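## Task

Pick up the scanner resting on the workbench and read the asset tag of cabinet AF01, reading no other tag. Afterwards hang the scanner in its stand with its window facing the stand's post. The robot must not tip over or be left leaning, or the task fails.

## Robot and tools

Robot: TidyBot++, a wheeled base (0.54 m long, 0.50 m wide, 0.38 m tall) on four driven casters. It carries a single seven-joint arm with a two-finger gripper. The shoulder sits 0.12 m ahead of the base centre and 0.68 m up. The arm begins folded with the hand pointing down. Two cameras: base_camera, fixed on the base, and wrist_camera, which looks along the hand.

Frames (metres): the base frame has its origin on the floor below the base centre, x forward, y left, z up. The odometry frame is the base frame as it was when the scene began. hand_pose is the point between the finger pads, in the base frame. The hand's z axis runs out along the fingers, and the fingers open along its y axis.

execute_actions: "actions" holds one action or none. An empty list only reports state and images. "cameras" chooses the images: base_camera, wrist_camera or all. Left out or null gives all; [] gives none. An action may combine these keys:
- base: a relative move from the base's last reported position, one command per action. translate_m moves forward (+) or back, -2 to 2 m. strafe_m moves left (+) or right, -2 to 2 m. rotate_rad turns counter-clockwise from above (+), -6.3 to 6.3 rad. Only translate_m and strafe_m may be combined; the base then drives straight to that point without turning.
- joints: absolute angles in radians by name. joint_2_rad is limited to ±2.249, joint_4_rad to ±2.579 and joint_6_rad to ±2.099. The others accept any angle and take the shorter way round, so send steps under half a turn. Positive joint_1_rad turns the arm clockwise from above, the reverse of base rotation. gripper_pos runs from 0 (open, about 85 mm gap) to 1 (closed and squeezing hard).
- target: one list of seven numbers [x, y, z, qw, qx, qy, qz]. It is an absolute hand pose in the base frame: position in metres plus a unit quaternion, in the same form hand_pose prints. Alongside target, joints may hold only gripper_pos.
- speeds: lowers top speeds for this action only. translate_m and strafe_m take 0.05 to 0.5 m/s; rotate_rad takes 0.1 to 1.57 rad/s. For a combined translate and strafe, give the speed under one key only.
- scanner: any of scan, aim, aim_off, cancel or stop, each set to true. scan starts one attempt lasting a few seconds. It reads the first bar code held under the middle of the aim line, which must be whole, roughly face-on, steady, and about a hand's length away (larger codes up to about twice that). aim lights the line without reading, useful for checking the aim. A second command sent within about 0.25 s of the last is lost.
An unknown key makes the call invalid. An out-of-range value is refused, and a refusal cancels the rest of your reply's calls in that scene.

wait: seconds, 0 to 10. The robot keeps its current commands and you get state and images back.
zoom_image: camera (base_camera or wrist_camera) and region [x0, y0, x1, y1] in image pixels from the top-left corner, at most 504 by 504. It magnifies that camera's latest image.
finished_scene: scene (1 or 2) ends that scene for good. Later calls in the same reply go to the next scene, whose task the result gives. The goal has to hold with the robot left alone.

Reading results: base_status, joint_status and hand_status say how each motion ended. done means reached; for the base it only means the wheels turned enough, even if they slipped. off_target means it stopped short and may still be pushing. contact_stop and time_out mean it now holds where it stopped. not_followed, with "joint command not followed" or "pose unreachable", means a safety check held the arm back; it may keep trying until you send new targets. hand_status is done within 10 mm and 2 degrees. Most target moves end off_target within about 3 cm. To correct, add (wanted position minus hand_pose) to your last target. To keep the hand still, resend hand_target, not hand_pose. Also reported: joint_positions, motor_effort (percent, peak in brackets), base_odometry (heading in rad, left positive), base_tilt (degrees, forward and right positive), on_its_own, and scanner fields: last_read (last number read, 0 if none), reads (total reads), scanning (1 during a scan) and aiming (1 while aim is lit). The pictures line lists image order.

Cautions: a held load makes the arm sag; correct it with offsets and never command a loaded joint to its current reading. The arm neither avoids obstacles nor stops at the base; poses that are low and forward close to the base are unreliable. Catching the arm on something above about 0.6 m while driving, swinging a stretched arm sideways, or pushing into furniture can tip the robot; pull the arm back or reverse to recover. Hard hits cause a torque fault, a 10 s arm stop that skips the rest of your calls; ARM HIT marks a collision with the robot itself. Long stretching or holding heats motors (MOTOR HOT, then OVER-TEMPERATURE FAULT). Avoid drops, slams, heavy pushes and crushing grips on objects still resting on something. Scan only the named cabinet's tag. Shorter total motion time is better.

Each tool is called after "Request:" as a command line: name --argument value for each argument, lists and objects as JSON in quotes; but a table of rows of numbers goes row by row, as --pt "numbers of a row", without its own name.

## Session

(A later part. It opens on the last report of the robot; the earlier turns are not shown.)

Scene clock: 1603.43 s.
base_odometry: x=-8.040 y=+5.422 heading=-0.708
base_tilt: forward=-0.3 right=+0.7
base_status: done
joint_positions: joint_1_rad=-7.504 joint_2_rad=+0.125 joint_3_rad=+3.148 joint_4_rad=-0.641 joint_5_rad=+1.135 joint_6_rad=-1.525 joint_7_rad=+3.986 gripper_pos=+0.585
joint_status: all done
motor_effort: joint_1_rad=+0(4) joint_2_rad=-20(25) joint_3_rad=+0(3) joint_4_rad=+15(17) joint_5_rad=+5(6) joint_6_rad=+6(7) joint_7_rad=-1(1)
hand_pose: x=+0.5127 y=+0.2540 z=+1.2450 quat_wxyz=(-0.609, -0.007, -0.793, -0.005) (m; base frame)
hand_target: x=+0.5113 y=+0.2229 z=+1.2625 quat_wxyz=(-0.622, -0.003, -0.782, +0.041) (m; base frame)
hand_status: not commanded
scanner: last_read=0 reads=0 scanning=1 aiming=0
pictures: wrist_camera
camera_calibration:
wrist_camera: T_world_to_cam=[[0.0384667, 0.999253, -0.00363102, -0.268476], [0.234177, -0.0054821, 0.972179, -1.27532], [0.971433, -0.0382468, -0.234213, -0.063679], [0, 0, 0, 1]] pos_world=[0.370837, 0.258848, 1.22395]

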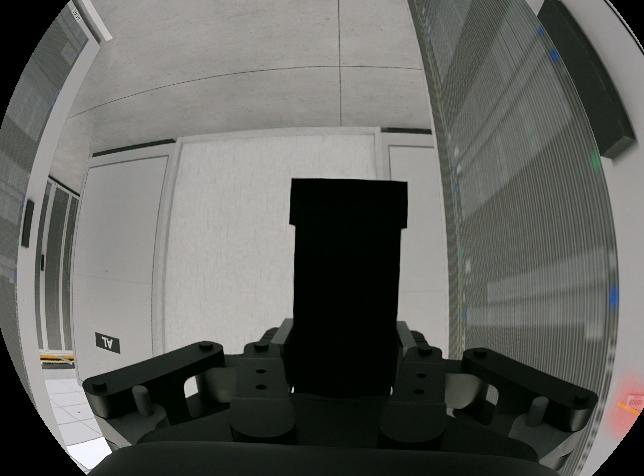

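I'll check the current state and picture before correcting the aim.

Request:
execute_actions --actions '[]' --cameras '["wrist_camera"]'

Request:
zoom_image --camera "wrist_camera" --region '[580, 360, 644, 440]'

Scene clock: 1668.73 s.
base_odometry: x=-8.040 y=+5.422 heading=-0.708
base_tilt: forward=-0.3 right=+0.7
base_status: done
joint_positions: joint_1_rad=-7.504 joint_2_rad=+0.125 joint_3_rad=+3.148 joint_4_rad=-0.641 joint_5_rad=+1.135 joint_6_rad=-1.525 joint_7_rad=+3.986 gripper_pos=+0.585
joint_status: all done
motor_effort: joint_1_rad=+1(4) joint_2_rad=-20(25) joint_3_rad=+0(3) joint_4_rad=+15(17) joint_5_rad=+5(6) joint_6_rad=+6(7) joint_7_rad=+0(1)
hand_pose: x=+0.5127 y=+0.2540 z=+1.2450 quat_wxyz=(-0.609, -0.007, -0.793, -0.005) (m; base frame)
hand_target: x=+0.5113 y=+0.2229 z=+1.2625 quat_wxyz=(-0.622, -0.003, -0.782, +0.041) (m; base frame)
hand_status: not commanded
scanner: last_read=0 reads=0 scanning=0 aiming=0
pictures: wrist_camera
camera_calibration:
wrist_camera: T_world_to_cam=[[0.0384663, 0.999253, -0.00363442, -0.268471], [0.234177, -0.0054787, 0.972179, -1.27532], [0.971433, -0.0382472, -0.234213, -0.0636787], [0, 0, 0, 1]] pos_world=[0.370837, 0.258848, 1.22395]

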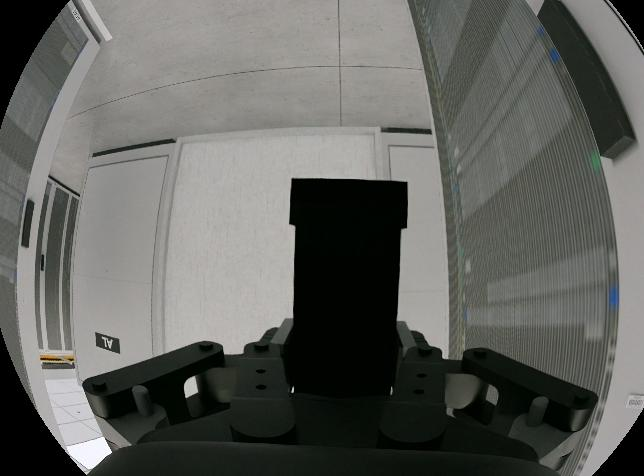

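Scaled by 6.300.

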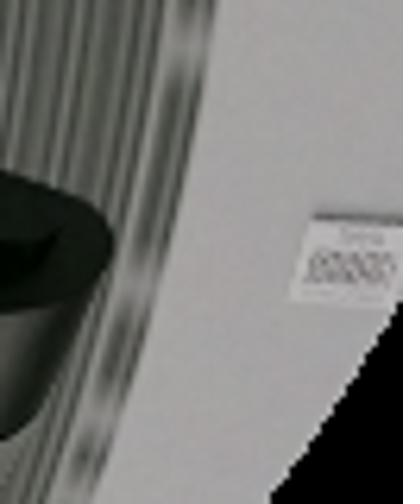

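Request:
execute_actions --actions '[{"joints": {"joint_2_rad": 0.128}, "base": {"translate_m": -0.006}, "speeds": {"translate_m": 0.05}, "scanner": {"scan": true}}]' --cameras '["wrist_camera"]'

Request:
zoom_image --camera "wrist_camera" --region '[580, 360, 644, 440]'

Scene clock: 1701.37 s.
base_odometry: x=-8.044 y=+5.426 heading=-0.708
base_tilt: forward=-0.3 right=+0.7
base_status: done
joint_positions: joint_1_rad=-7.503 joint_2_rad=+0.133 joint_3_rad=+3.148 joint_4_rad=-0.641 joint_5_rad=+1.135 joint_6_rad=-1.525 joint_7_rad=+3.986 gripper_pos=+0.585
joint_status: all done
motor_effort: joint_1_rad=+1(3) joint_2_rad=-21(22) joint_3_rad=+1(2) joint_4_rad=+15(16) joint_5_rad=+5(6) joint_6_rad=+6(7) joint_7_rad=-1(1)
hand_pose: x=+0.5146 y=+0.2578 z=+1.2419 quat_wxyz=(-0.608, -0.005, -0.794, -0.001) (m; base frame)
hand_target: x=+0.5141 y=+0.2305 z=+1.2576 quat_wxyz=(-0.620, +0.001, -0.783, +0.046) (m; base frame)
hand_status: not commanded
scanner: last_read=0 reads=0 scanning=1 aiming=0
pictures: wrist_camera
camera_calibration:
wrist_camera: T_world_to_cam=[[0.0398571, 0.999138, -0.0115655, -0.263195], [0.236835, 0.00179842, 0.971548, -1.27522], [0.970732, -0.0414622, -0.236559, -0.061961], [0, 0, 0, 1]] pos_world=[0.372655, 0.262692, 1.22124]

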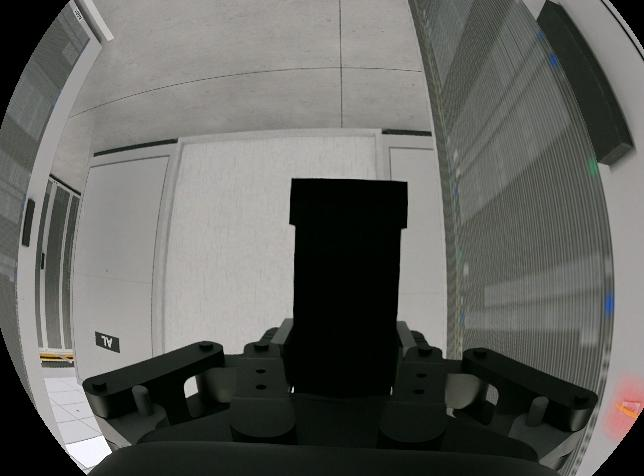

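Scaled by 6.300.

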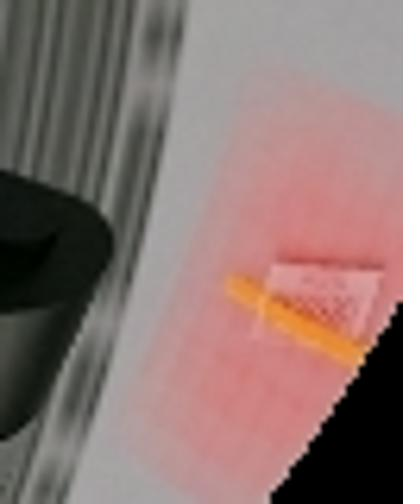

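Request:
execute_actions --actions '[{"joints": {"joint_2_rad": 0.1345}, "base": {"translate_m": -0.005}, "speeds": {"translate_m": 0.05}, "scanner": {"scan": true}}]' --cameras '["wrist_camera"]'

Request:
zoom_image --camera "wrist_camera" --region '[580, 360, 644, 440]'

Scene clock: 1774.07 s.
base_odometry: x=-8.048 y=+5.429 heading=-0.707
base_tilt: forward=-0.3 right=+0.7
base_status: done
joint_positions: joint_1_rad=-7.502 joint_2_rad=+0.139 joint_3_rad=+3.148 joint_4_rad=-0.641 joint_5_rad=+1.135 joint_6_rad=-1.525 joint_7_rad=+3.986 gripper_pos=+0.585
joint_status: all done
motor_effort: joint_1_rad=+0(4) joint_2_rad=-21(22) joint_3_rad=+0(3) joint_4_rad=+16(16) joint_5_rad=+5(6) joint_6_rad=+6(6) joint_7_rad=-1(1)
hand_pose: x=+0.5159 y=+0.2602 z=+1.2399 quat_wxyz=(-0.607, -0.004, -0.795, +0.001) (m; base frame)
hand_target: x=+0.5154 y=+0.2340 z=+1.2553 quat_wxyz=(-0.619, +0.003, -0.784, +0.049) (m; base frame)
hand_status: not commanded
scanner: last_read=960066 reads=1 scanning=0 aiming=0
pictures: wrist_camera
camera_calibration:
wrist_camera: T_world_to_cam=[[0.0411122, 0.999012, -0.016899, -0.259664], [0.238528, 0.00661096, 0.971113, -1.27515], [0.970265, -0.0439555, -0.238021, -0.0609373], [0, 0, 0, 1]] pos_world=[0.37396, 0.265158, 1.21942]

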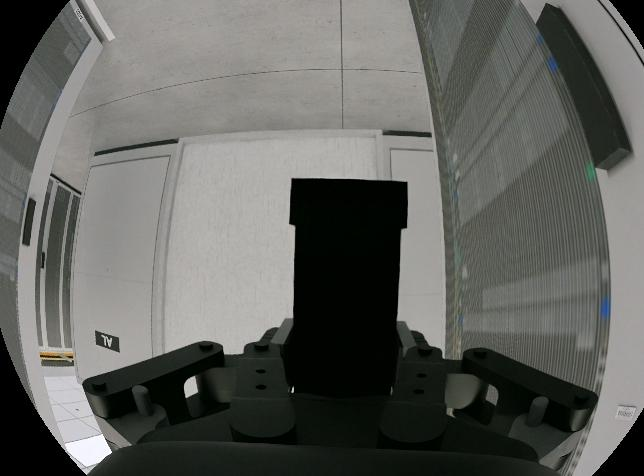

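Scaled by 6.300.

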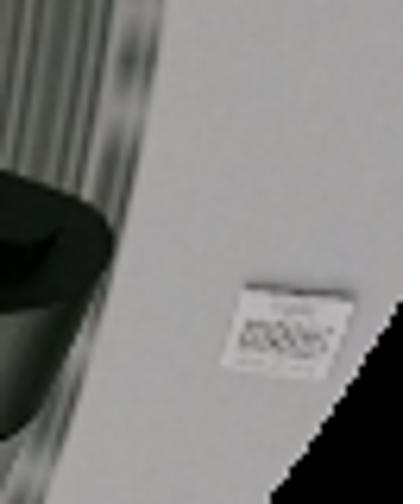

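Request:
zoom_image --camera "wrist_camera" --region '[610, 400, 642, 426]'

Scaled by 15.750.

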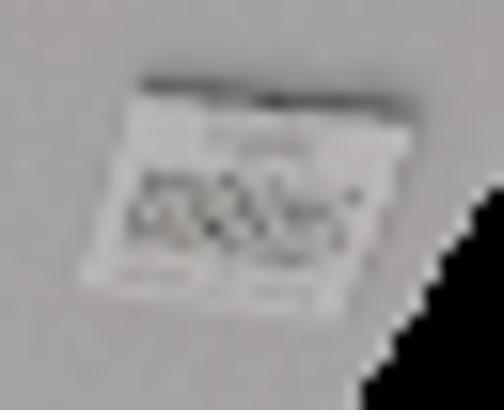

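Request:
zoom_image --camera "wrist_camera" --region '[400, 330, 600, 476]'

Request:
zoom_image --camera "wrist_camera" --region '[230, 150, 450, 310]'

Scaled by 2.520.

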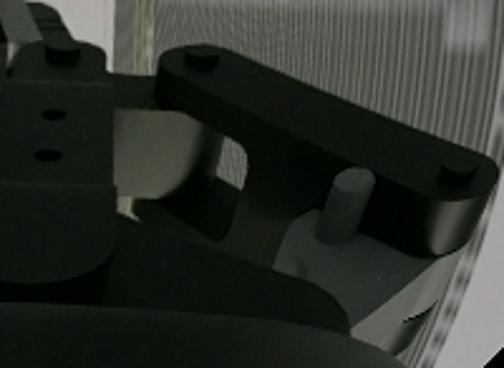

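Scaled by 2.291.

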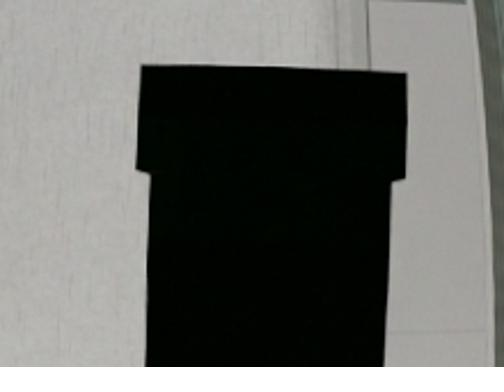

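Request:
execute_actions --actions '[{"base": {"translate_m": 1.51, "strafe_m": -0.39}, "joints": {"joint_1_rad": 0.0, "joint_2_rad": -0.375, "joint_3_rad": 3.1416, "joint_4_rad": -2.5, "joint_5_rad": 0.0, "joint_6_rad": -0.872, "joint_7_rad": 3.14}}]' --cameras '["wrist_camera", "base_camera"]'

Scene clock: 1880.17 s.
base_odometry: x=-7.155 y=+4.150 heading=-0.708
base_tilt: forward=-0.3 right=+0.7
base_status: done
joint_positions: joint_1_rad=-6.298 joint_2_rad=-0.359 joint_3_rad=+3.148 joint_4_rad=-2.486 joint_5_rad=+0.072 joint_6_rad=-0.908 joint_7_rad=+3.225 gripper_pos=+0.585
joint_status: all done
motor_effort: joint_1_rad=+0(3) joint_2_rad=-2(22) joint_3_rad=+0(3) joint_4_rad=+16(23) joint_5_rad=+0(8) joint_6_rad=+0(6) joint_7_rad=-1(3)
hand_pose: x=+0.2715 y=-0.0148 z=+0.6007 quat_wxyz=(-0.058, -0.657, -0.751, -0.015) (m; base frame)
hand_target: x=+0.2770 y=+0.0013 z=+0.5998 quat_wxyz=(-0.051, -0.706, -0.705, -0.051) (m; base frame)
hand_status: not commanded
scanner: last_read=960066 reads=1 scanning=0 aiming=0
pictures: base_camera, wrist_camera
camera_calibration:
wrist_camera: T_world_to_cam=[[0.987546, 0.144672, 0.0618252, -0.302603], [0.138559, -0.985903, 0.0937912, -0.0548206], [0.0745226, -0.0840567, -0.99367, 0.708449], [0, 0, 0, 1]] pos_world=[0.253635, 0.0492803, 0.727815]

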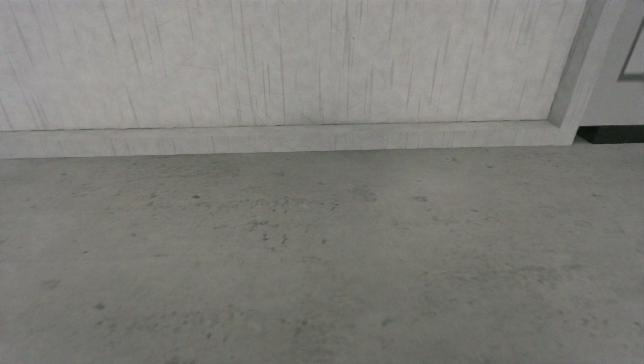

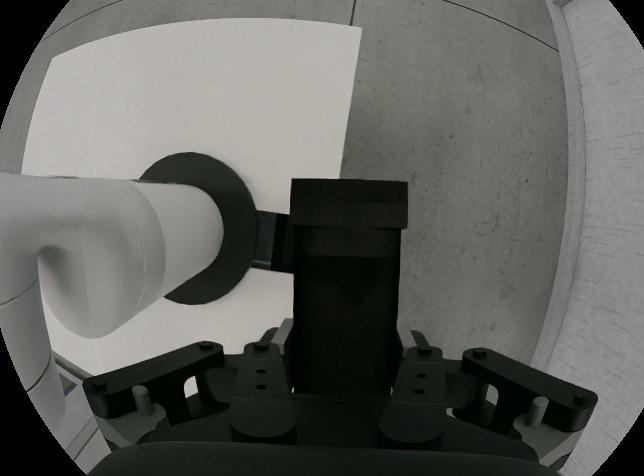

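Request:
execute_actions --actions '[{"base": {"translate_m": 0.25, "strafe_m": 1.9}}]' --cameras '["base_camera"]'

Request:
execute_actions --actions '[{"base": {"translate_m": 0.4, "strafe_m": 0.7}}]' --cameras '["base_camera", "wrist_camera"]'

Scene clock: 1913.03 s.
base_odometry: x=-5.729 y=+5.431 heading=-0.708
base_tilt: forward=-0.3 right=+0.6
base_status: done
joint_positions: joint_1_rad=-6.297 joint_2_rad=-0.360 joint_3_rad=+3.148 joint_4_rad=-2.486 joint_5_rad=+0.067 joint_6_rad=-0.908 joint_7_rad=+3.225 gripper_pos=+0.585
joint_status: not commanded
motor_effort: joint_1_rad=+1(1) joint_2_rad=-2(3) joint_3_rad=+0(1) joint_4_rad=+16(17) joint_5_rad=-1(2) joint_6_rad=+0(1) joint_7_rad=-1(1)
hand_pose: x=+0.2715 y=-0.0136 z=+0.6008 quat_wxyz=(-0.057, -0.659, -0.750, -0.017) (m; base frame)
hand_target: x=+0.2770 y=+0.0013 z=+0.5998 quat_wxyz=(-0.051, -0.706, -0.705, -0.051) (m; base frame)
hand_status: not commanded
scanner: last_read=960066 reads=1 scanning=0 aiming=0
pictures: base_camera

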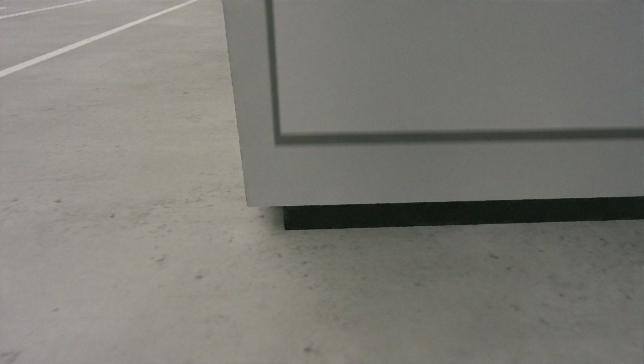

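Scene clock: 1915.80 s.
base_odometry: x=-4.970 y=+5.703 heading=-0.708
base_tilt: forward=-0.3 right=+0.7
base_status: done
joint_positions: joint_1_rad=-6.297 joint_2_rad=-0.363 joint_3_rad=+3.148 joint_4_rad=-2.487 joint_5_rad=+0.066 joint_6_rad=-0.908 joint_7_rad=+3.224 gripper_pos=+0.585
joint_status: not commanded
motor_effort: joint_1_rad=+0(1) joint_2_rad=-3(4) joint_3_rad=+0(1) joint_4_rad=+16(17) joint_5_rad=-1(2) joint_6_rad=+0(1) joint_7_rad=-1(1)
hand_pose: x=+0.2715 y=-0.0134 z=+0.6008 quat_wxyz=(-0.058, -0.659, -0.750, -0.018) (m; base frame)
hand_target: x=+0.2770 y=+0.0013 z=+0.5998 quat_wxyz=(-0.051, -0.706, -0.705, -0.051) (m; base frame)
hand_status: not commanded
scanner: last_read=960066 reads=1 scanning=0 aiming=0
pictures: base_camera, wrist_camera
camera_calibration:
wrist_camera: T_world_to_cam=[[0.988052, 0.139284, 0.0659748, -0.305447], [0.133229, -0.987109, 0.0886939, -0.048942], [0.077478, -0.0788445, -0.993872, 0.708135], [0, 0, 0, 1]] pos_world=[0.253453, 0.0500655, 0.728288]

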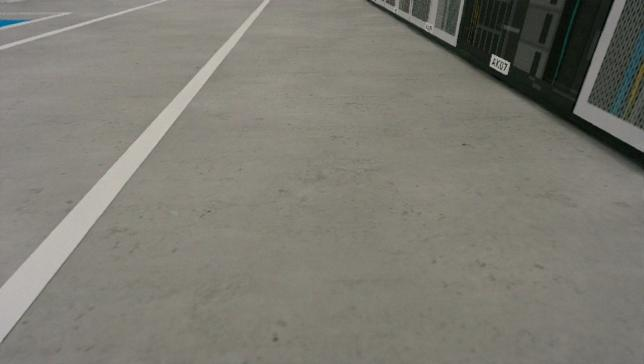

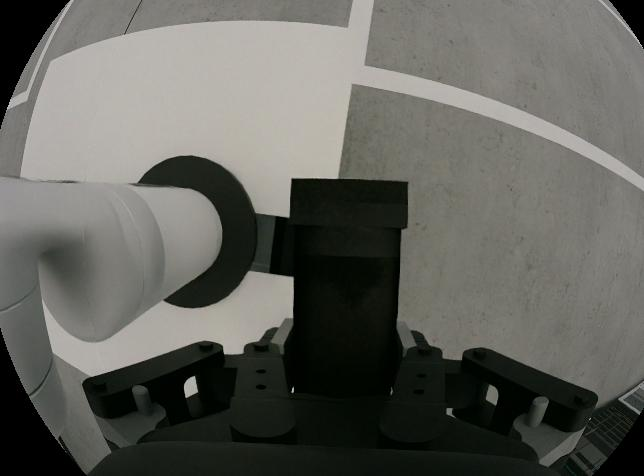

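Request:
execute_actions --actions '[{"base": {"translate_m": 2.0}, "joints": {"joint_1_rad": 0.0, "joint_2_rad": 1.145, "joint_3_rad": 3.1416, "joint_4_rad": -1.75, "joint_5_rad": -0.07, "joint_6_rad": -0.247, "joint_7_rad": 3.05}}]' --cameras '["base_camera"]'

Scene clock: 1938.00 s.
base_odometry: x=-3.448 y=+4.404 heading=-0.707
base_tilt: forward=-0.3 right=+0.7
base_status: done
joint_positions: joint_1_rad=-6.297 joint_2_rad=+1.165 joint_3_rad=+3.148 joint_4_rad=-1.760 joint_5_rad=+0.004 joint_6_rad=-0.281 joint_7_rad=+3.135 gripper_pos=+0.585
joint_status: all done
motor_effort: joint_1_rad=+0(1) joint_2_rad=-39(41) joint_3_rad=-1(2) joint_4_rad=+3(19) joint_5_rad=-1(2) joint_6_rad=-2(3) joint_7_rad=+0(2)
hand_pose: x=+0.5530 y=+0.0034 z=+0.2302 quat_wxyz=(+0.020, -0.704, -0.710, +0.025) (m; base frame)
hand_target: x=+0.5790 y=+0.0067 z=+0.2395 quat_wxyz=(+0.006, -0.761, -0.649, -0.006) (m; base frame)
hand_status: not commanded
scanner: last_read=960066 reads=1 scanning=0 aiming=0
pictures: base_camera

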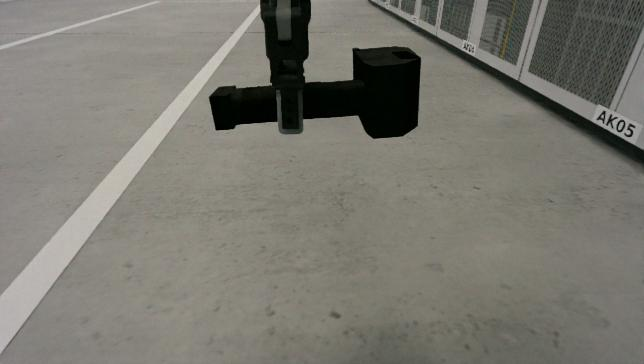

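Request:
zoom_image --camera "base_camera" --region '[200, 0, 440, 150]'

Request:
zoom_image --camera "base_camera" --region '[200, 40, 320, 140]'

Request:
zoom_image --camera "base_camera" --region '[310, 40, 430, 140]'

Scaled by 2.100.

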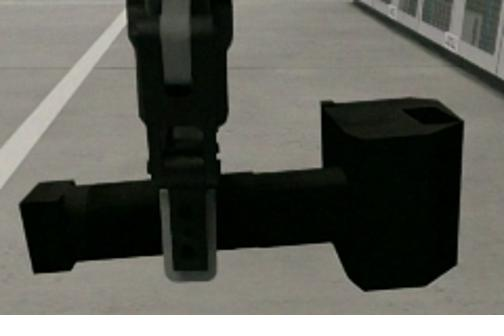

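Scaled by 4.200.

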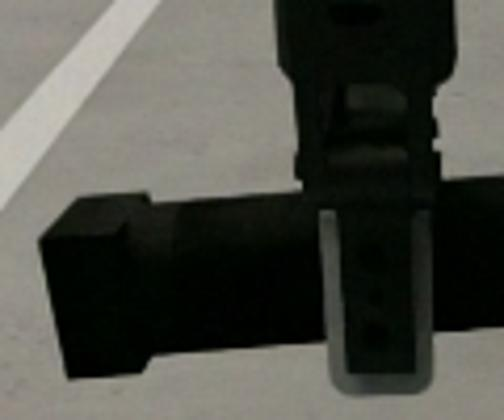

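Scaled by 4.200.

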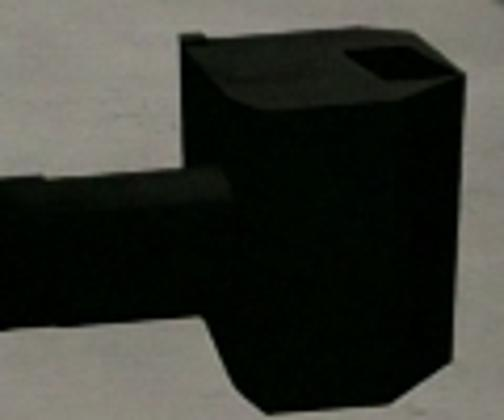

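Request:
execute_actions --actions '[{"base": {"translate_m": 2.0}, "joints": {"joint_7_rad": 4.795}}]' --cameras '["base_camera"]'

Request:
zoom_image --camera "base_camera" --region '[200, 0, 400, 150]'

Scene clock: 2090.30 s.
base_odometry: x=-1.926 y=+3.107 heading=-0.707
base_tilt: forward=-0.3 right=+0.7
base_status: done
joint_positions: joint_1_rad=-6.295 joint_2_rad=+1.166 joint_3_rad=+3.148 joint_4_rad=-1.758 joint_5_rad=+0.003 joint_6_rad=-0.280 joint_7_rad=+4.711 gripper_pos=+0.585
joint_status: all done
motor_effort: joint_1_rad=+0(2) joint_2_rad=-39(41) joint_3_rad=-1(2) joint_4_rad=+3(5) joint_5_rad=-1(2) joint_6_rad=-2(3) joint_7_rad=+0(2)
hand_pose: x=+0.5541 y=+0.0029 z=+0.2298 quat_wxyz=(+0.031, +0.006, -0.999, +0.003) (m; base frame)
hand_target: x=+0.5790 y=+0.0067 z=+0.2395 quat_wxyz=(+0.000, +0.007, -1.000, -0.009) (m; base frame)
hand_status: not commanded
scanner: last_read=960066 reads=1 scanning=0 aiming=0
pictures: base_camera

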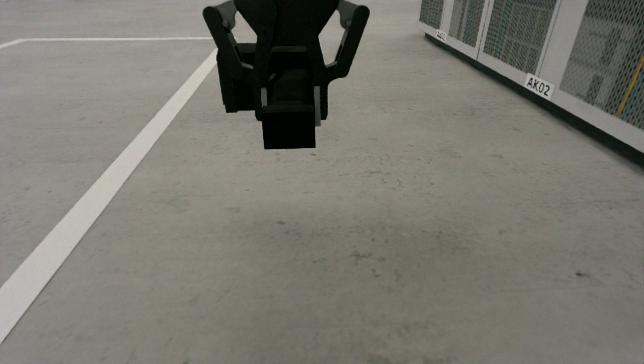

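Scaled by 2.520.

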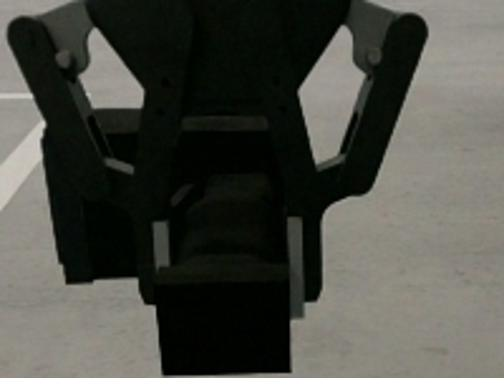

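Request:
execute_actions --actions '[{"base": {"translate_m": 2.0}, "joints": {"joint_2_rad": -0.375, "joint_4_rad": -2.215, "joint_5_rad": 0.0, "joint_6_rad": 0.29}}]' --cameras '["wrist_camera"]'

Request:
execute_actions --actions '[{"base": {"translate_m": 0.8}}]' --cameras '["wrist_camera", "base_camera"]'

Scene clock: 2132.83 s.
base_odometry: x=-0.404 y=+1.810 heading=-0.706
base_tilt: forward=-0.3 right=+0.7
base_status: done
joint_positions: joint_1_rad=-6.294 joint_2_rad=-0.355 joint_3_rad=+3.148 joint_4_rad=-2.203 joint_5_rad=+0.003 joint_6_rad=+0.245 joint_7_rad=+4.711 gripper_pos=+0.585
joint_status: all done
motor_effort: joint_1_rad=+0(3) joint_2_rad=-10(44) joint_3_rad=+0(2) joint_4_rad=+25(25) joint_5_rad=-1(2) joint_6_rad=+9(10) joint_7_rad=+0(1)
hand_pose: x=+0.5862 y=+0.0036 z=+0.9802 quat_wxyz=(-0.696, +0.002, -0.718, -0.002) (m; base frame)
hand_target: x=+0.5792 y=+0.0013 z=+0.9962 quat_wxyz=(-0.714, +0.029, -0.699, +0.030) (m; base frame)
hand_status: not commanded
scanner: last_read=960066 reads=1 scanning=0 aiming=0
pictures: wrist_camera
camera_calibration:
wrist_camera: T_world_to_cam=[[0.0301483, 0.999478, -0.0116465, -0.00926502], [0.00708805, 0.0114378, 0.999909, -0.930646], [0.99952, -0.0302282, -0.00673951, -0.446172], [0, 0, 0, 1]] pos_world=[0.452834, 0.00641771, 0.927447]

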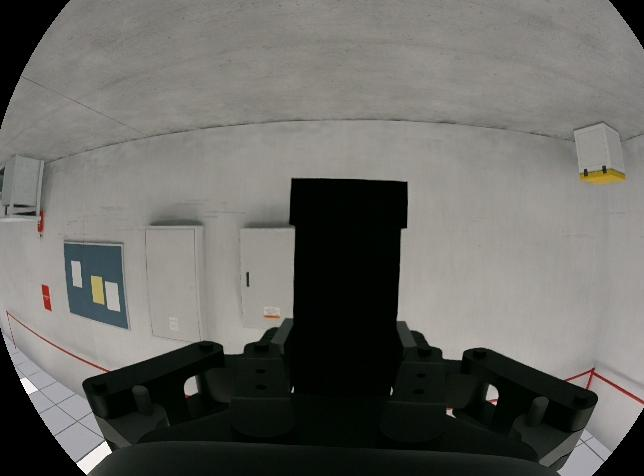

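Scene clock: 2135.80 s.
base_odometry: x=+0.205 y=+1.291 heading=-0.706
base_tilt: forward=-0.3 right=+0.7
base_status: done
joint_positions: joint_1_rad=-6.294 joint_2_rad=-0.359 joint_3_rad=+3.148 joint_4_rad=-2.205 joint_5_rad=+0.003 joint_6_rad=+0.246 joint_7_rad=+4.711 gripper_pos=+0.585
joint_status: not commanded
motor_effort: joint_1_rad=+0(1) joint_2_rad=-10(13) joint_3_rad=+0(2) joint_4_rad=+25(25) joint_5_rad=-1(2) joint_6_rad=+9(10) joint_7_rad=-1(1)
hand_pose: x=+0.5850 y=+0.0035 z=+0.9811 quat_wxyz=(-0.697, +0.002, -0.717, -0.002) (m; base frame)
hand_target: x=+0.5792 y=+0.0013 z=+0.9962 quat_wxyz=(-0.714, +0.029, -0.699, +0.030) (m; base frame)
hand_status: not commanded
scanner: last_read=960066 reads=1 scanning=0 aiming=0
pictures: base_camera, wrist_camera
camera_calibration:
wrist_camera: T_world_to_cam=[[0.0301901, 0.999477, -0.0116121, -0.00926153], [0.00406234, 0.0114946, 0.999926, -0.929716], [0.999536, -0.030235, -0.00371319, -0.447959], [0, 0, 0, 1]] pos_world=[0.451808, 0.0063993, 0.927876]

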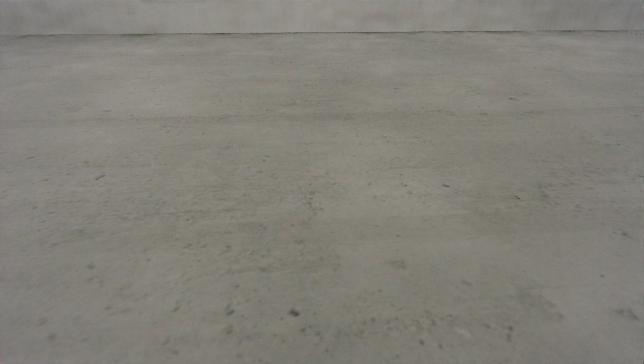

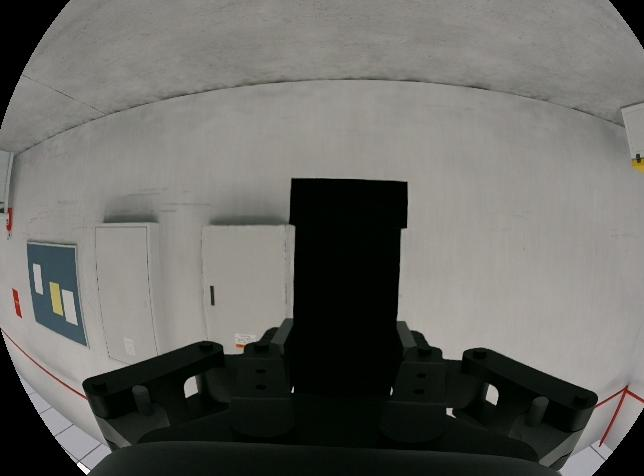

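Request:
execute_actions --actions '[{"base": {"translate_m": 0.58, "strafe_m": -2.0}}]' --cameras '["wrist_camera"]'

Request:
execute_actions --actions '[{"base": {"strafe_m": -2.0}}]' --cameras '["wrist_camera"]'

Scene clock: 2166.07 s.
base_odometry: x=-0.649 y=-0.608 heading=-0.705
base_tilt: forward=-0.3 right=+0.7
base_status: done
joint_positions: joint_1_rad=-6.293 joint_2_rad=-0.359 joint_3_rad=+3.147 joint_4_rad=-2.206 joint_5_rad=+0.003 joint_6_rad=+0.247 joint_7_rad=+4.711 gripper_pos=+0.585
joint_status: not commanded
motor_effort: joint_1_rad=+0(1) joint_2_rad=-11(12) joint_3_rad=+0(2) joint_4_rad=+25(25) joint_5_rad=-1(2) joint_6_rad=+9(10) joint_7_rad=-1(1)
hand_pose: x=+0.5850 y=+0.0029 z=+0.9810 quat_wxyz=(-0.697, +0.002, -0.717, -0.002) (m; base frame)
hand_target: x=+0.5792 y=+0.0013 z=+0.9962 quat_wxyz=(-0.714, +0.029, -0.699, +0.030) (m; base frame)
hand_status: not commanded
scanner: last_read=960066 reads=1 scanning=0 aiming=0
pictures: wrist_camera
camera_calibration:
wrist_camera: T_world_to_cam=[[0.0315302, 0.999432, -0.0119062, -0.00915676], [0.00391451, 0.0117886, 0.999923, -0.929591], [0.999495, -0.0315744, -0.00354059, -0.448051], [0, 0, 0, 1]] pos_world=[0.451752, 0.00596321, 0.927824]

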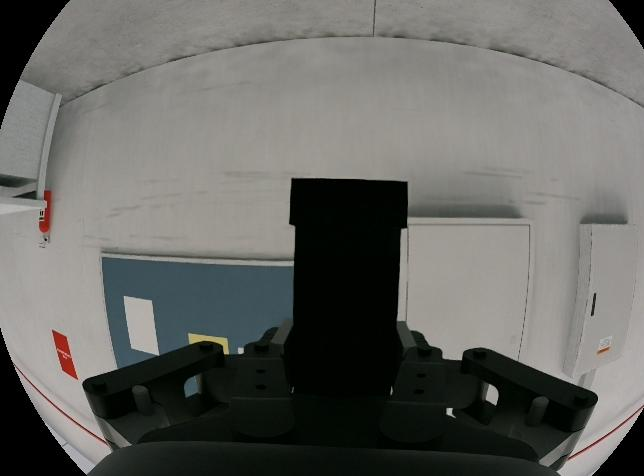

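Scene clock: 2171.43 s.
base_odometry: x=-1.944 y=-2.132 heading=-0.705
base_tilt: forward=-0.3 right=+0.7
base_status: done
joint_positions: joint_1_rad=-6.292 joint_2_rad=-0.359 joint_3_rad=+3.147 joint_4_rad=-2.206 joint_5_rad=+0.003 joint_6_rad=+0.247 joint_7_rad=+4.711 gripper_pos=+0.585
joint_status: not commanded
motor_effort: joint_1_rad=+0(1) joint_2_rad=-10(13) joint_3_rad=+0(2) joint_4_rad=+25(25) joint_5_rad=-1(2) joint_6_rad=+9(10) joint_7_rad=-1(1)
hand_pose: x=+0.5850 y=+0.0027 z=+0.9811 quat_wxyz=(-0.697, +0.002, -0.717, -0.001) (m; base frame)
hand_target: x=+0.5792 y=+0.0013 z=+0.9962 quat_wxyz=(-0.714, +0.029, -0.699, +0.030) (m; base frame)
hand_status: not commanded
scanner: last_read=960066 reads=1 scanning=0 aiming=0
pictures: wrist_camera
camera_calibration:
wrist_camera: T_world_to_cam=[[0.0321669, 0.99941, -0.0120527, -0.00911194], [0.0038582, 0.0119347, 0.999921, -0.929571], [0.999475, -0.0322109, -0.00347202, -0.448112], [0, 0, 0, 1]] pos_world=[0.451756, 0.00576662, 0.927832]

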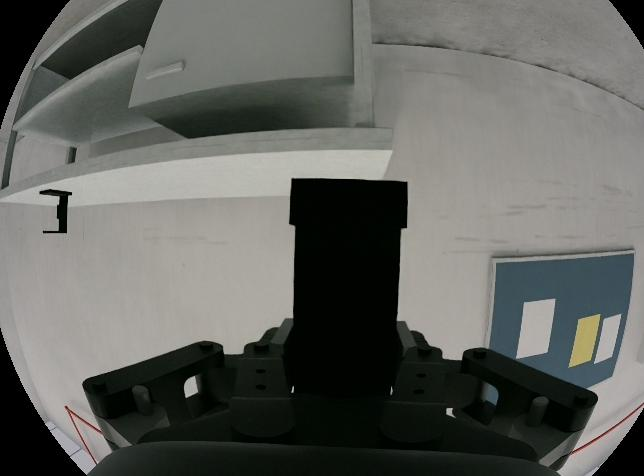

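Request:
execute_actions --actions '[{"base": {"translate_m": 0.49, "strafe_m": -0.926}}]' --cameras '["wrist_camera", "base_camera"]'

Request:
zoom_image --camera "wrist_camera" --region '[60, 90, 290, 320]'

Scene clock: 2193.73 s.
base_odometry: x=-2.172 y=-3.155 heading=-0.705
base_tilt: forward=-0.3 right=+0.7
base_status: done
joint_positions: joint_1_rad=-6.291 joint_2_rad=-0.360 joint_3_rad=+3.147 joint_4_rad=-2.206 joint_5_rad=+0.003 joint_6_rad=+0.247 joint_7_rad=+4.711 gripper_pos=+0.585
joint_status: not commanded
motor_effort: joint_1_rad=+0(1) joint_2_rad=-11(13) joint_3_rad=+0(2) joint_4_rad=+25(26) joint_5_rad=-1(2) joint_6_rad=+9(10) joint_7_rad=-1(1)
hand_pose: x=+0.5846 y=+0.0026 z=+0.9815 quat_wxyz=(-0.697, +0.002, -0.717, -0.001) (m; base frame)
hand_target: x=+0.5792 y=+0.0013 z=+0.9962 quat_wxyz=(-0.714, +0.029, -0.699, +0.030) (m; base frame)
hand_status: not commanded
scanner: last_read=960066 reads=1 scanning=0 aiming=0
pictures: base_camera, wrist_camera
camera_calibration:
wrist_camera: T_world_to_cam=[[0.0324374, 0.999401, -0.0121012, -0.00909777], [0.00258171, 0.0120237, 0.999924, -0.929307], [0.99947, -0.0324662, -0.00219014, -0.44901], [0, 0, 0, 1]] pos_world=[0.451467, 0.00568838, 0.928144]

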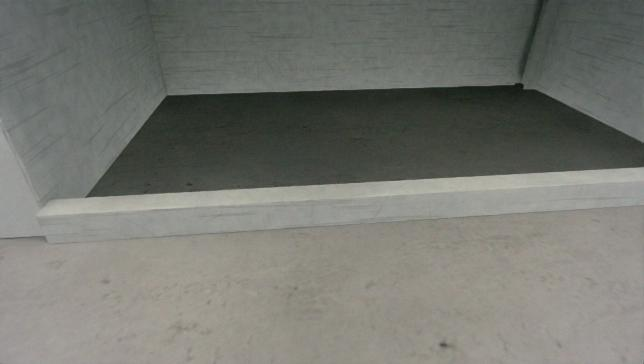

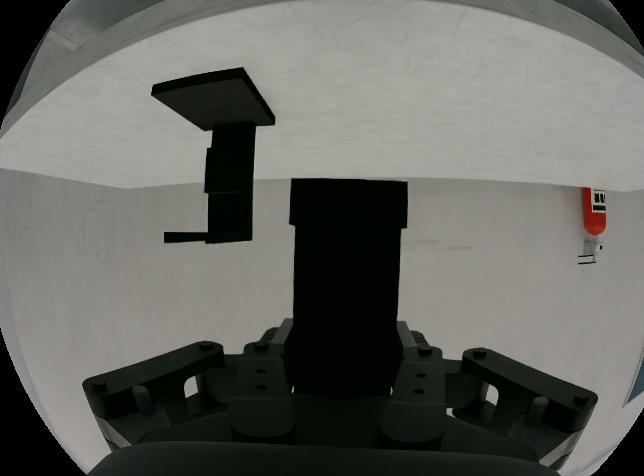

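Scaled by 2.191.

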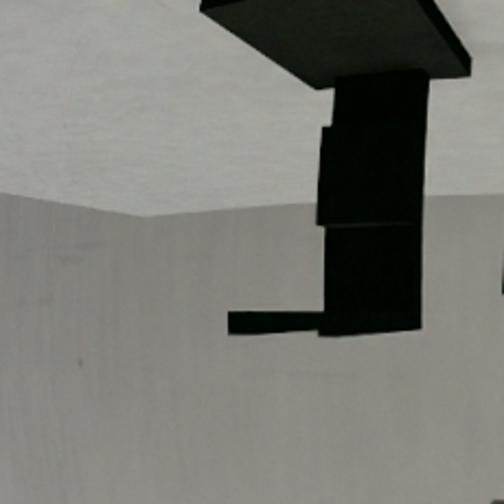

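Request:
zoom_image --camera "wrist_camera" --region '[150, 200, 270, 260]'

Request:
zoom_image --camera "wrist_camera" --region '[150, 60, 290, 200]'

Scaled by 4.200.

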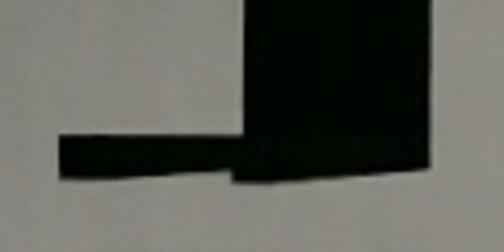

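Scaled by 3.600.

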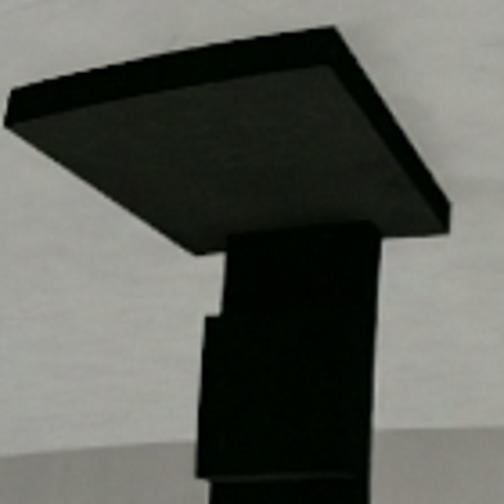

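Request:
zoom_image --camera "wrist_camera" --region '[156, 226, 220, 250]'

Scaled by 7.875.

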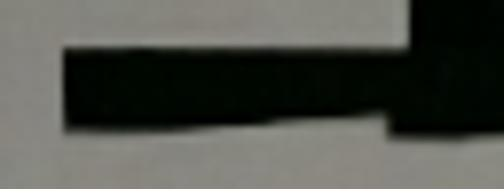

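Request:
zoom_image --camera "wrist_camera" --region '[196, 226, 260, 250]'

Scaled by 7.875.

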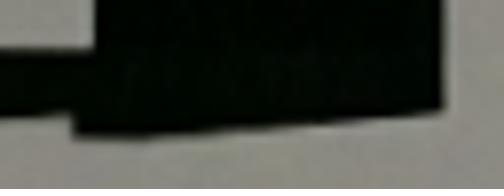

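Request:
execute_actions --actions '[{"base": {"translate_m": -0.15}, "joints": {"joint_2_rad": 0.09, "joint_4_rad": -1.23, "joint_6_rad": -0.265}}]' --cameras '["wrist_camera"]'

Request:
zoom_image --camera "wrist_camera" --region '[100, 0, 300, 200]'

Scene clock: 2343.73 s.
base_odometry: x=-2.286 y=-3.058 heading=-0.705
base_tilt: forward=-0.3 right=+0.7
base_status: done
joint_positions: joint_1_rad=-6.291 joint_2_rad=+0.105 joint_3_rad=+3.147 joint_4_rad=-1.255 joint_5_rad=+0.003 joint_6_rad=-0.233 joint_7_rad=+4.711 gripper_pos=+0.585
joint_status: all done
motor_effort: joint_1_rad=+0(1) joint_2_rad=-29(30) joint_3_rad=-1(2) joint_4_rad=+25(27) joint_5_rad=-1(2) joint_6_rad=+9(10) joint_7_rad=+0(1)
hand_pose: x=+0.7818 y=+0.0032 z=+1.1591 quat_wxyz=(-0.699, +0.002, -0.715, +0.000) (m; base frame)
hand_target: x=+0.7726 y=+0.0013 z=+1.1745 quat_wxyz=(-0.701, +0.029, -0.712, +0.029) (m; base frame)
hand_status: not commanded
scanner: last_read=960066 reads=1 scanning=0 aiming=0
pictures: wrist_camera
camera_calibration:
wrist_camera: T_world_to_cam=[[0.0346343, 0.999296, -0.0144464, -0.0129699], [-0.0031092, 0.0145628, 0.999889, -1.1029], [0.999395, -0.0345855, 0.00361138, -0.652345], [0, 0, 0, 1]] pos_world=[0.648971, 0.00646027, 1.10494]

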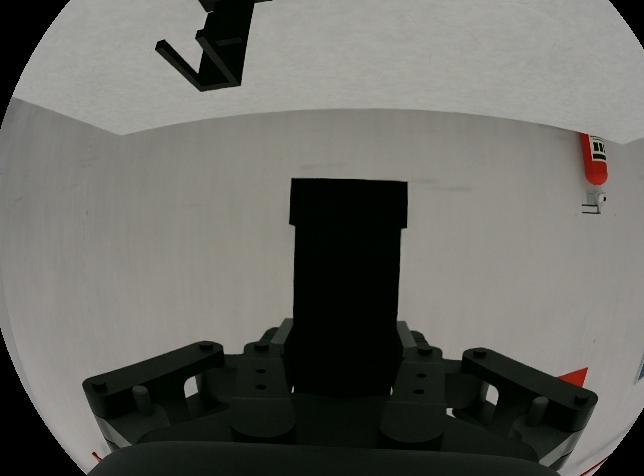

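Scaled by 2.520.

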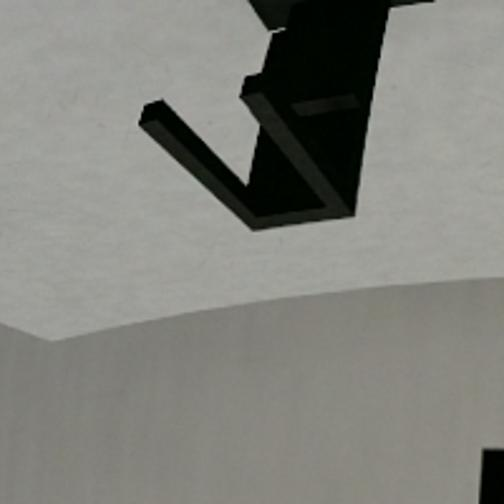

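Request:
execute_actions --actions '[{"base": {"translate_m": -0.10, "strafe_m": 0.15}, "joints": {"joint_1_rad": -0.246, "joint_2_rad": 0.34, "joint_3_rad": 3.147, "joint_4_rad": -1.80, "joint_5_rad": 1.475, "joint_6_rad": -1.77, "joint_7_rad": 2.472}}]' --cameras '["base_camera", "wrist_camera"]'

Scene clock: 2466.63 s.
base_odometry: x=-2.265 y=-2.879 heading=-0.705
base_tilt: forward=-0.3 right=+0.7
base_status: done
joint_positions: joint_1_rad=-6.515 joint_2_rad=+0.345 joint_3_rad=+3.146 joint_4_rad=-1.783 joint_5_rad=+1.387 joint_6_rad=-1.723 joint_7_rad=+2.561 gripper_pos=+0.585
joint_status: all done
motor_effort: joint_1_rad=+0(4) joint_2_rad=-27(33) joint_3_rad=+2(3) joint_4_rad=+14(26) joint_5_rad=+8(8) joint_6_rad=-8(9) joint_7_rad=-1(2)
hand_pose: x=+0.5172 y=-0.2169 z=+0.8890 quat_wxyz=(-0.482, -0.518, -0.517, +0.481) (m; base frame)
hand_target: x=+0.5187 y=-0.2131 z=+0.9179 quat_wxyz=(-0.536, -0.510, -0.474, +0.477) (m; base frame)
hand_status: not commanded
scanner: last_read=960066 reads=1 scanning=0 aiming=0
pictures: base_camera, wrist_camera
camera_calibration:
wrist_camera: T_world_to_cam=[[0.999284, -0.0359854, -0.0116445, -0.513773], [0.00995797, -0.0466959, 0.99886, -0.849513], [-0.0364881, -0.998261, -0.0463041, -0.0234519], [0, 0, 0, 1]] pos_world=[0.521009, -0.0815682, 0.841476]

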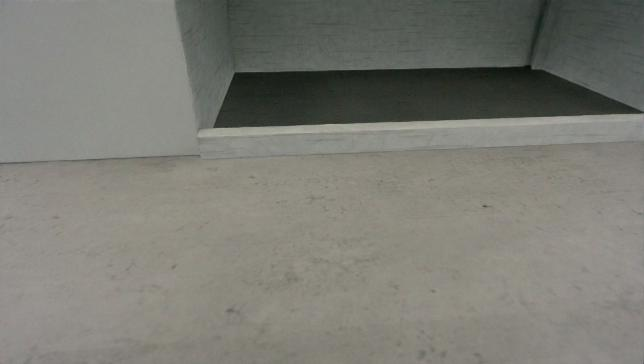

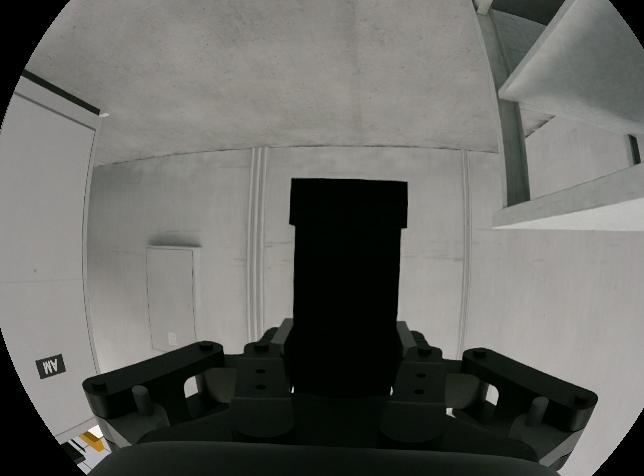

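Request:
execute_actions --actions '[{"base": {"translate_m": 0.28}}]' --cameras '["wrist_camera", "base_camera"]'

Request:
zoom_image --camera "wrist_camera" --region '[400, 100, 644, 476]'

Scene clock: 2583.33 s.
base_odometry: x=-2.052 y=-3.060 heading=-0.704
base_tilt: forward=-0.3 right=+0.7
base_status: done
joint_positions: joint_1_rad=-6.517 joint_2_rad=+0.358 joint_3_rad=+3.146 joint_4_rad=-1.785 joint_5_rad=+1.394 joint_6_rad=-1.732 joint_7_rad=+2.557 gripper_pos=+0.585
joint_status: not commanded
motor_effort: joint_1_rad=+0(1) joint_2_rad=-28(30) joint_3_rad=+2(2) joint_4_rad=+14(15) joint_5_rad=+7(8) joint_6_rad=-8(8) joint_7_rad=-1(1)
hand_pose: x=+0.5190 y=-0.2157 z=+0.8874 quat_wxyz=(-0.483, -0.512, -0.516, +0.488) (m; base frame)
hand_target: x=+0.5187 y=-0.2131 z=+0.9179 quat_wxyz=(-0.536, -0.510, -0.474, +0.477) (m; base frame)
hand_status: not commanded
scanner: last_read=960066 reads=1 scanning=0 aiming=0
pictures: base_camera, wrist_camera
camera_calibration:
wrist_camera: T_world_to_cam=[[0.99908, -0.0371681, -0.0213895, -0.506991], [0.0201756, -0.0327328, 0.99926, -0.850566], [-0.0378408, -0.998773, -0.0319528, -0.0344209], [0, 0, 0, 1]] pos_world=[0.522382, -0.0810639, 0.837993]

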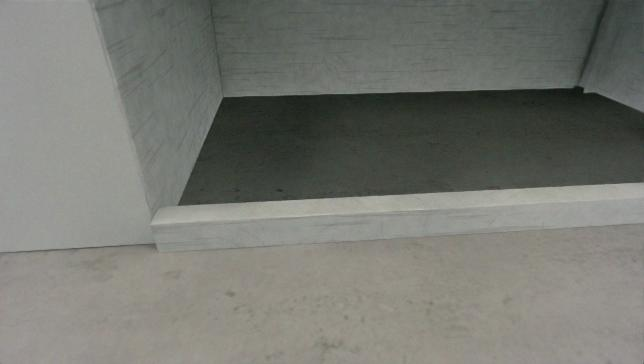

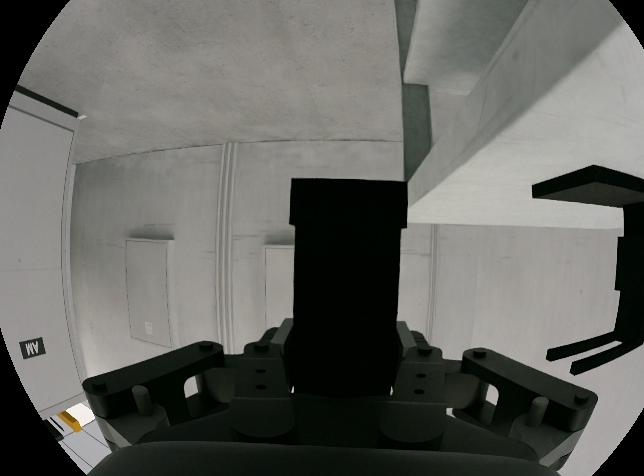

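Scaled by 1.340.

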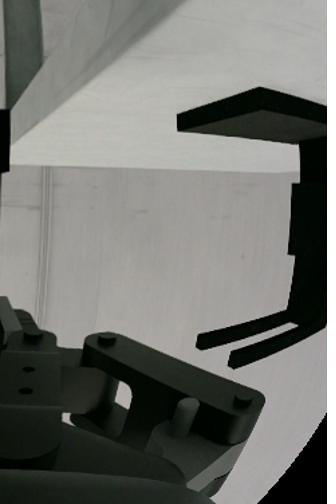

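Request:
zoom_image --camera "wrist_camera" --region '[524, 150, 644, 390]'

Request:
zoom_image --camera "wrist_camera" --region '[540, 310, 644, 390]'

Scaled by 2.100.

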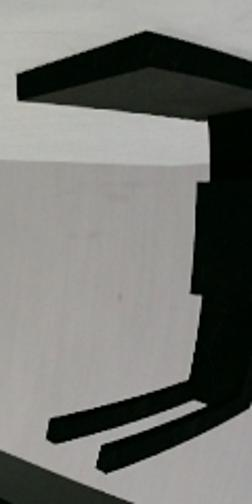

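Scaled by 4.846.

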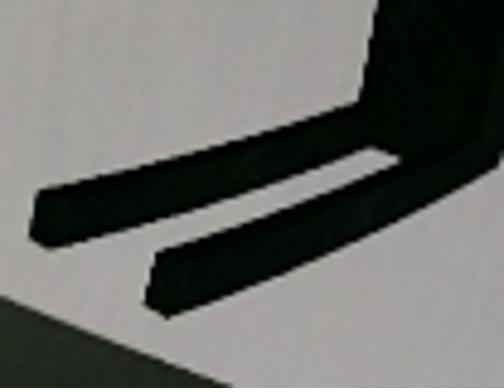

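Request:
execute_actions --actions '[{"base": {"strafe_m": -0.10}}]' --cameras '["wrist_camera"]'

Request:
zoom_image --camera "wrist_camera" --region '[540, 300, 644, 400]'

Request:
zoom_image --camera "wrist_camera" --region '[480, 120, 644, 300]'

Scene clock: 2702.93 s.
base_odometry: x=-2.116 y=-3.137 heading=-0.704
base_tilt: forward=-0.3 right=+0.7
base_status: done
joint_positions: joint_1_rad=-6.521 joint_2_rad=+0.358 joint_3_rad=+3.146 joint_4_rad=-1.785 joint_5_rad=+1.394 joint_6_rad=-1.732 joint_7_rad=+2.557 gripper_pos=+0.585
joint_status: not commanded
motor_effort: joint_1_rad=+0(3) joint_2_rad=-28(29) joint_3_rad=+1(3) joint_4_rad=+14(14) joint_5_rad=+7(8) joint_6_rad=-8(8) joint_7_rad=+0(1)
hand_pose: x=+0.5199 y=-0.2140 z=+0.8874 quat_wxyz=(-0.484, -0.511, -0.517, +0.487) (m; base frame)
hand_target: x=+0.5187 y=-0.2131 z=+0.9179 quat_wxyz=(-0.536, -0.510, -0.474, +0.477) (m; base frame)
hand_status: not commanded
scanner: last_read=960066 reads=1 scanning=0 aiming=0
pictures: wrist_camera
camera_calibration:
wrist_camera: T_world_to_cam=[[0.999222, -0.0330638, -0.0214995, -0.506901], [0.0204291, -0.0323782, 0.999267, -0.850616], [-0.0337357, -0.998929, -0.0316776, -0.0350499], [0, 0, 0, 1]] pos_world=[0.522701, -0.0793138, 0.837984]

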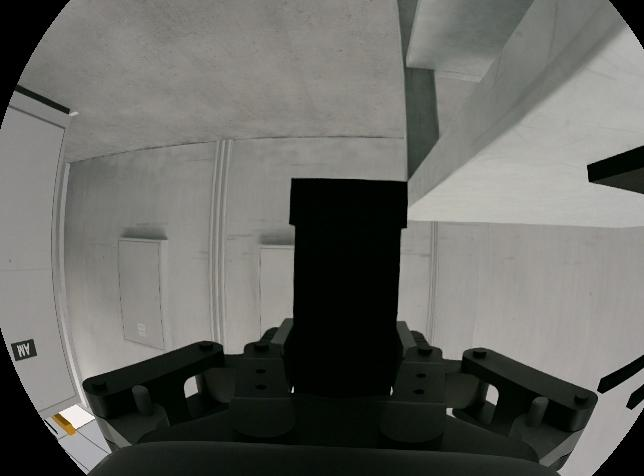

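Scaled by 4.846.

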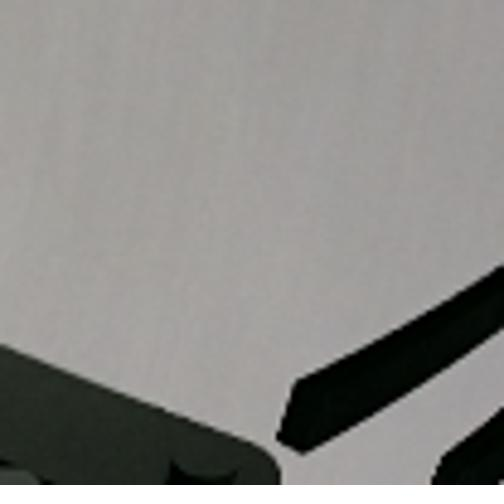

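Scaled by 2.800.

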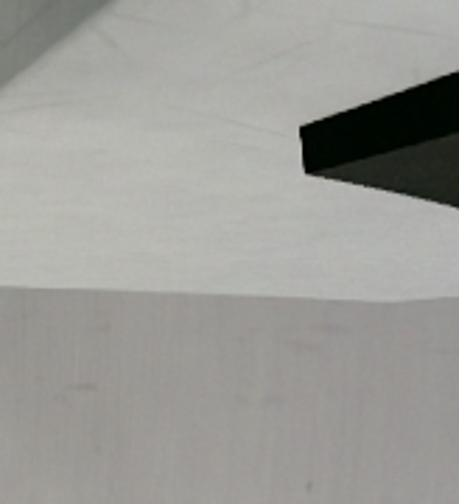

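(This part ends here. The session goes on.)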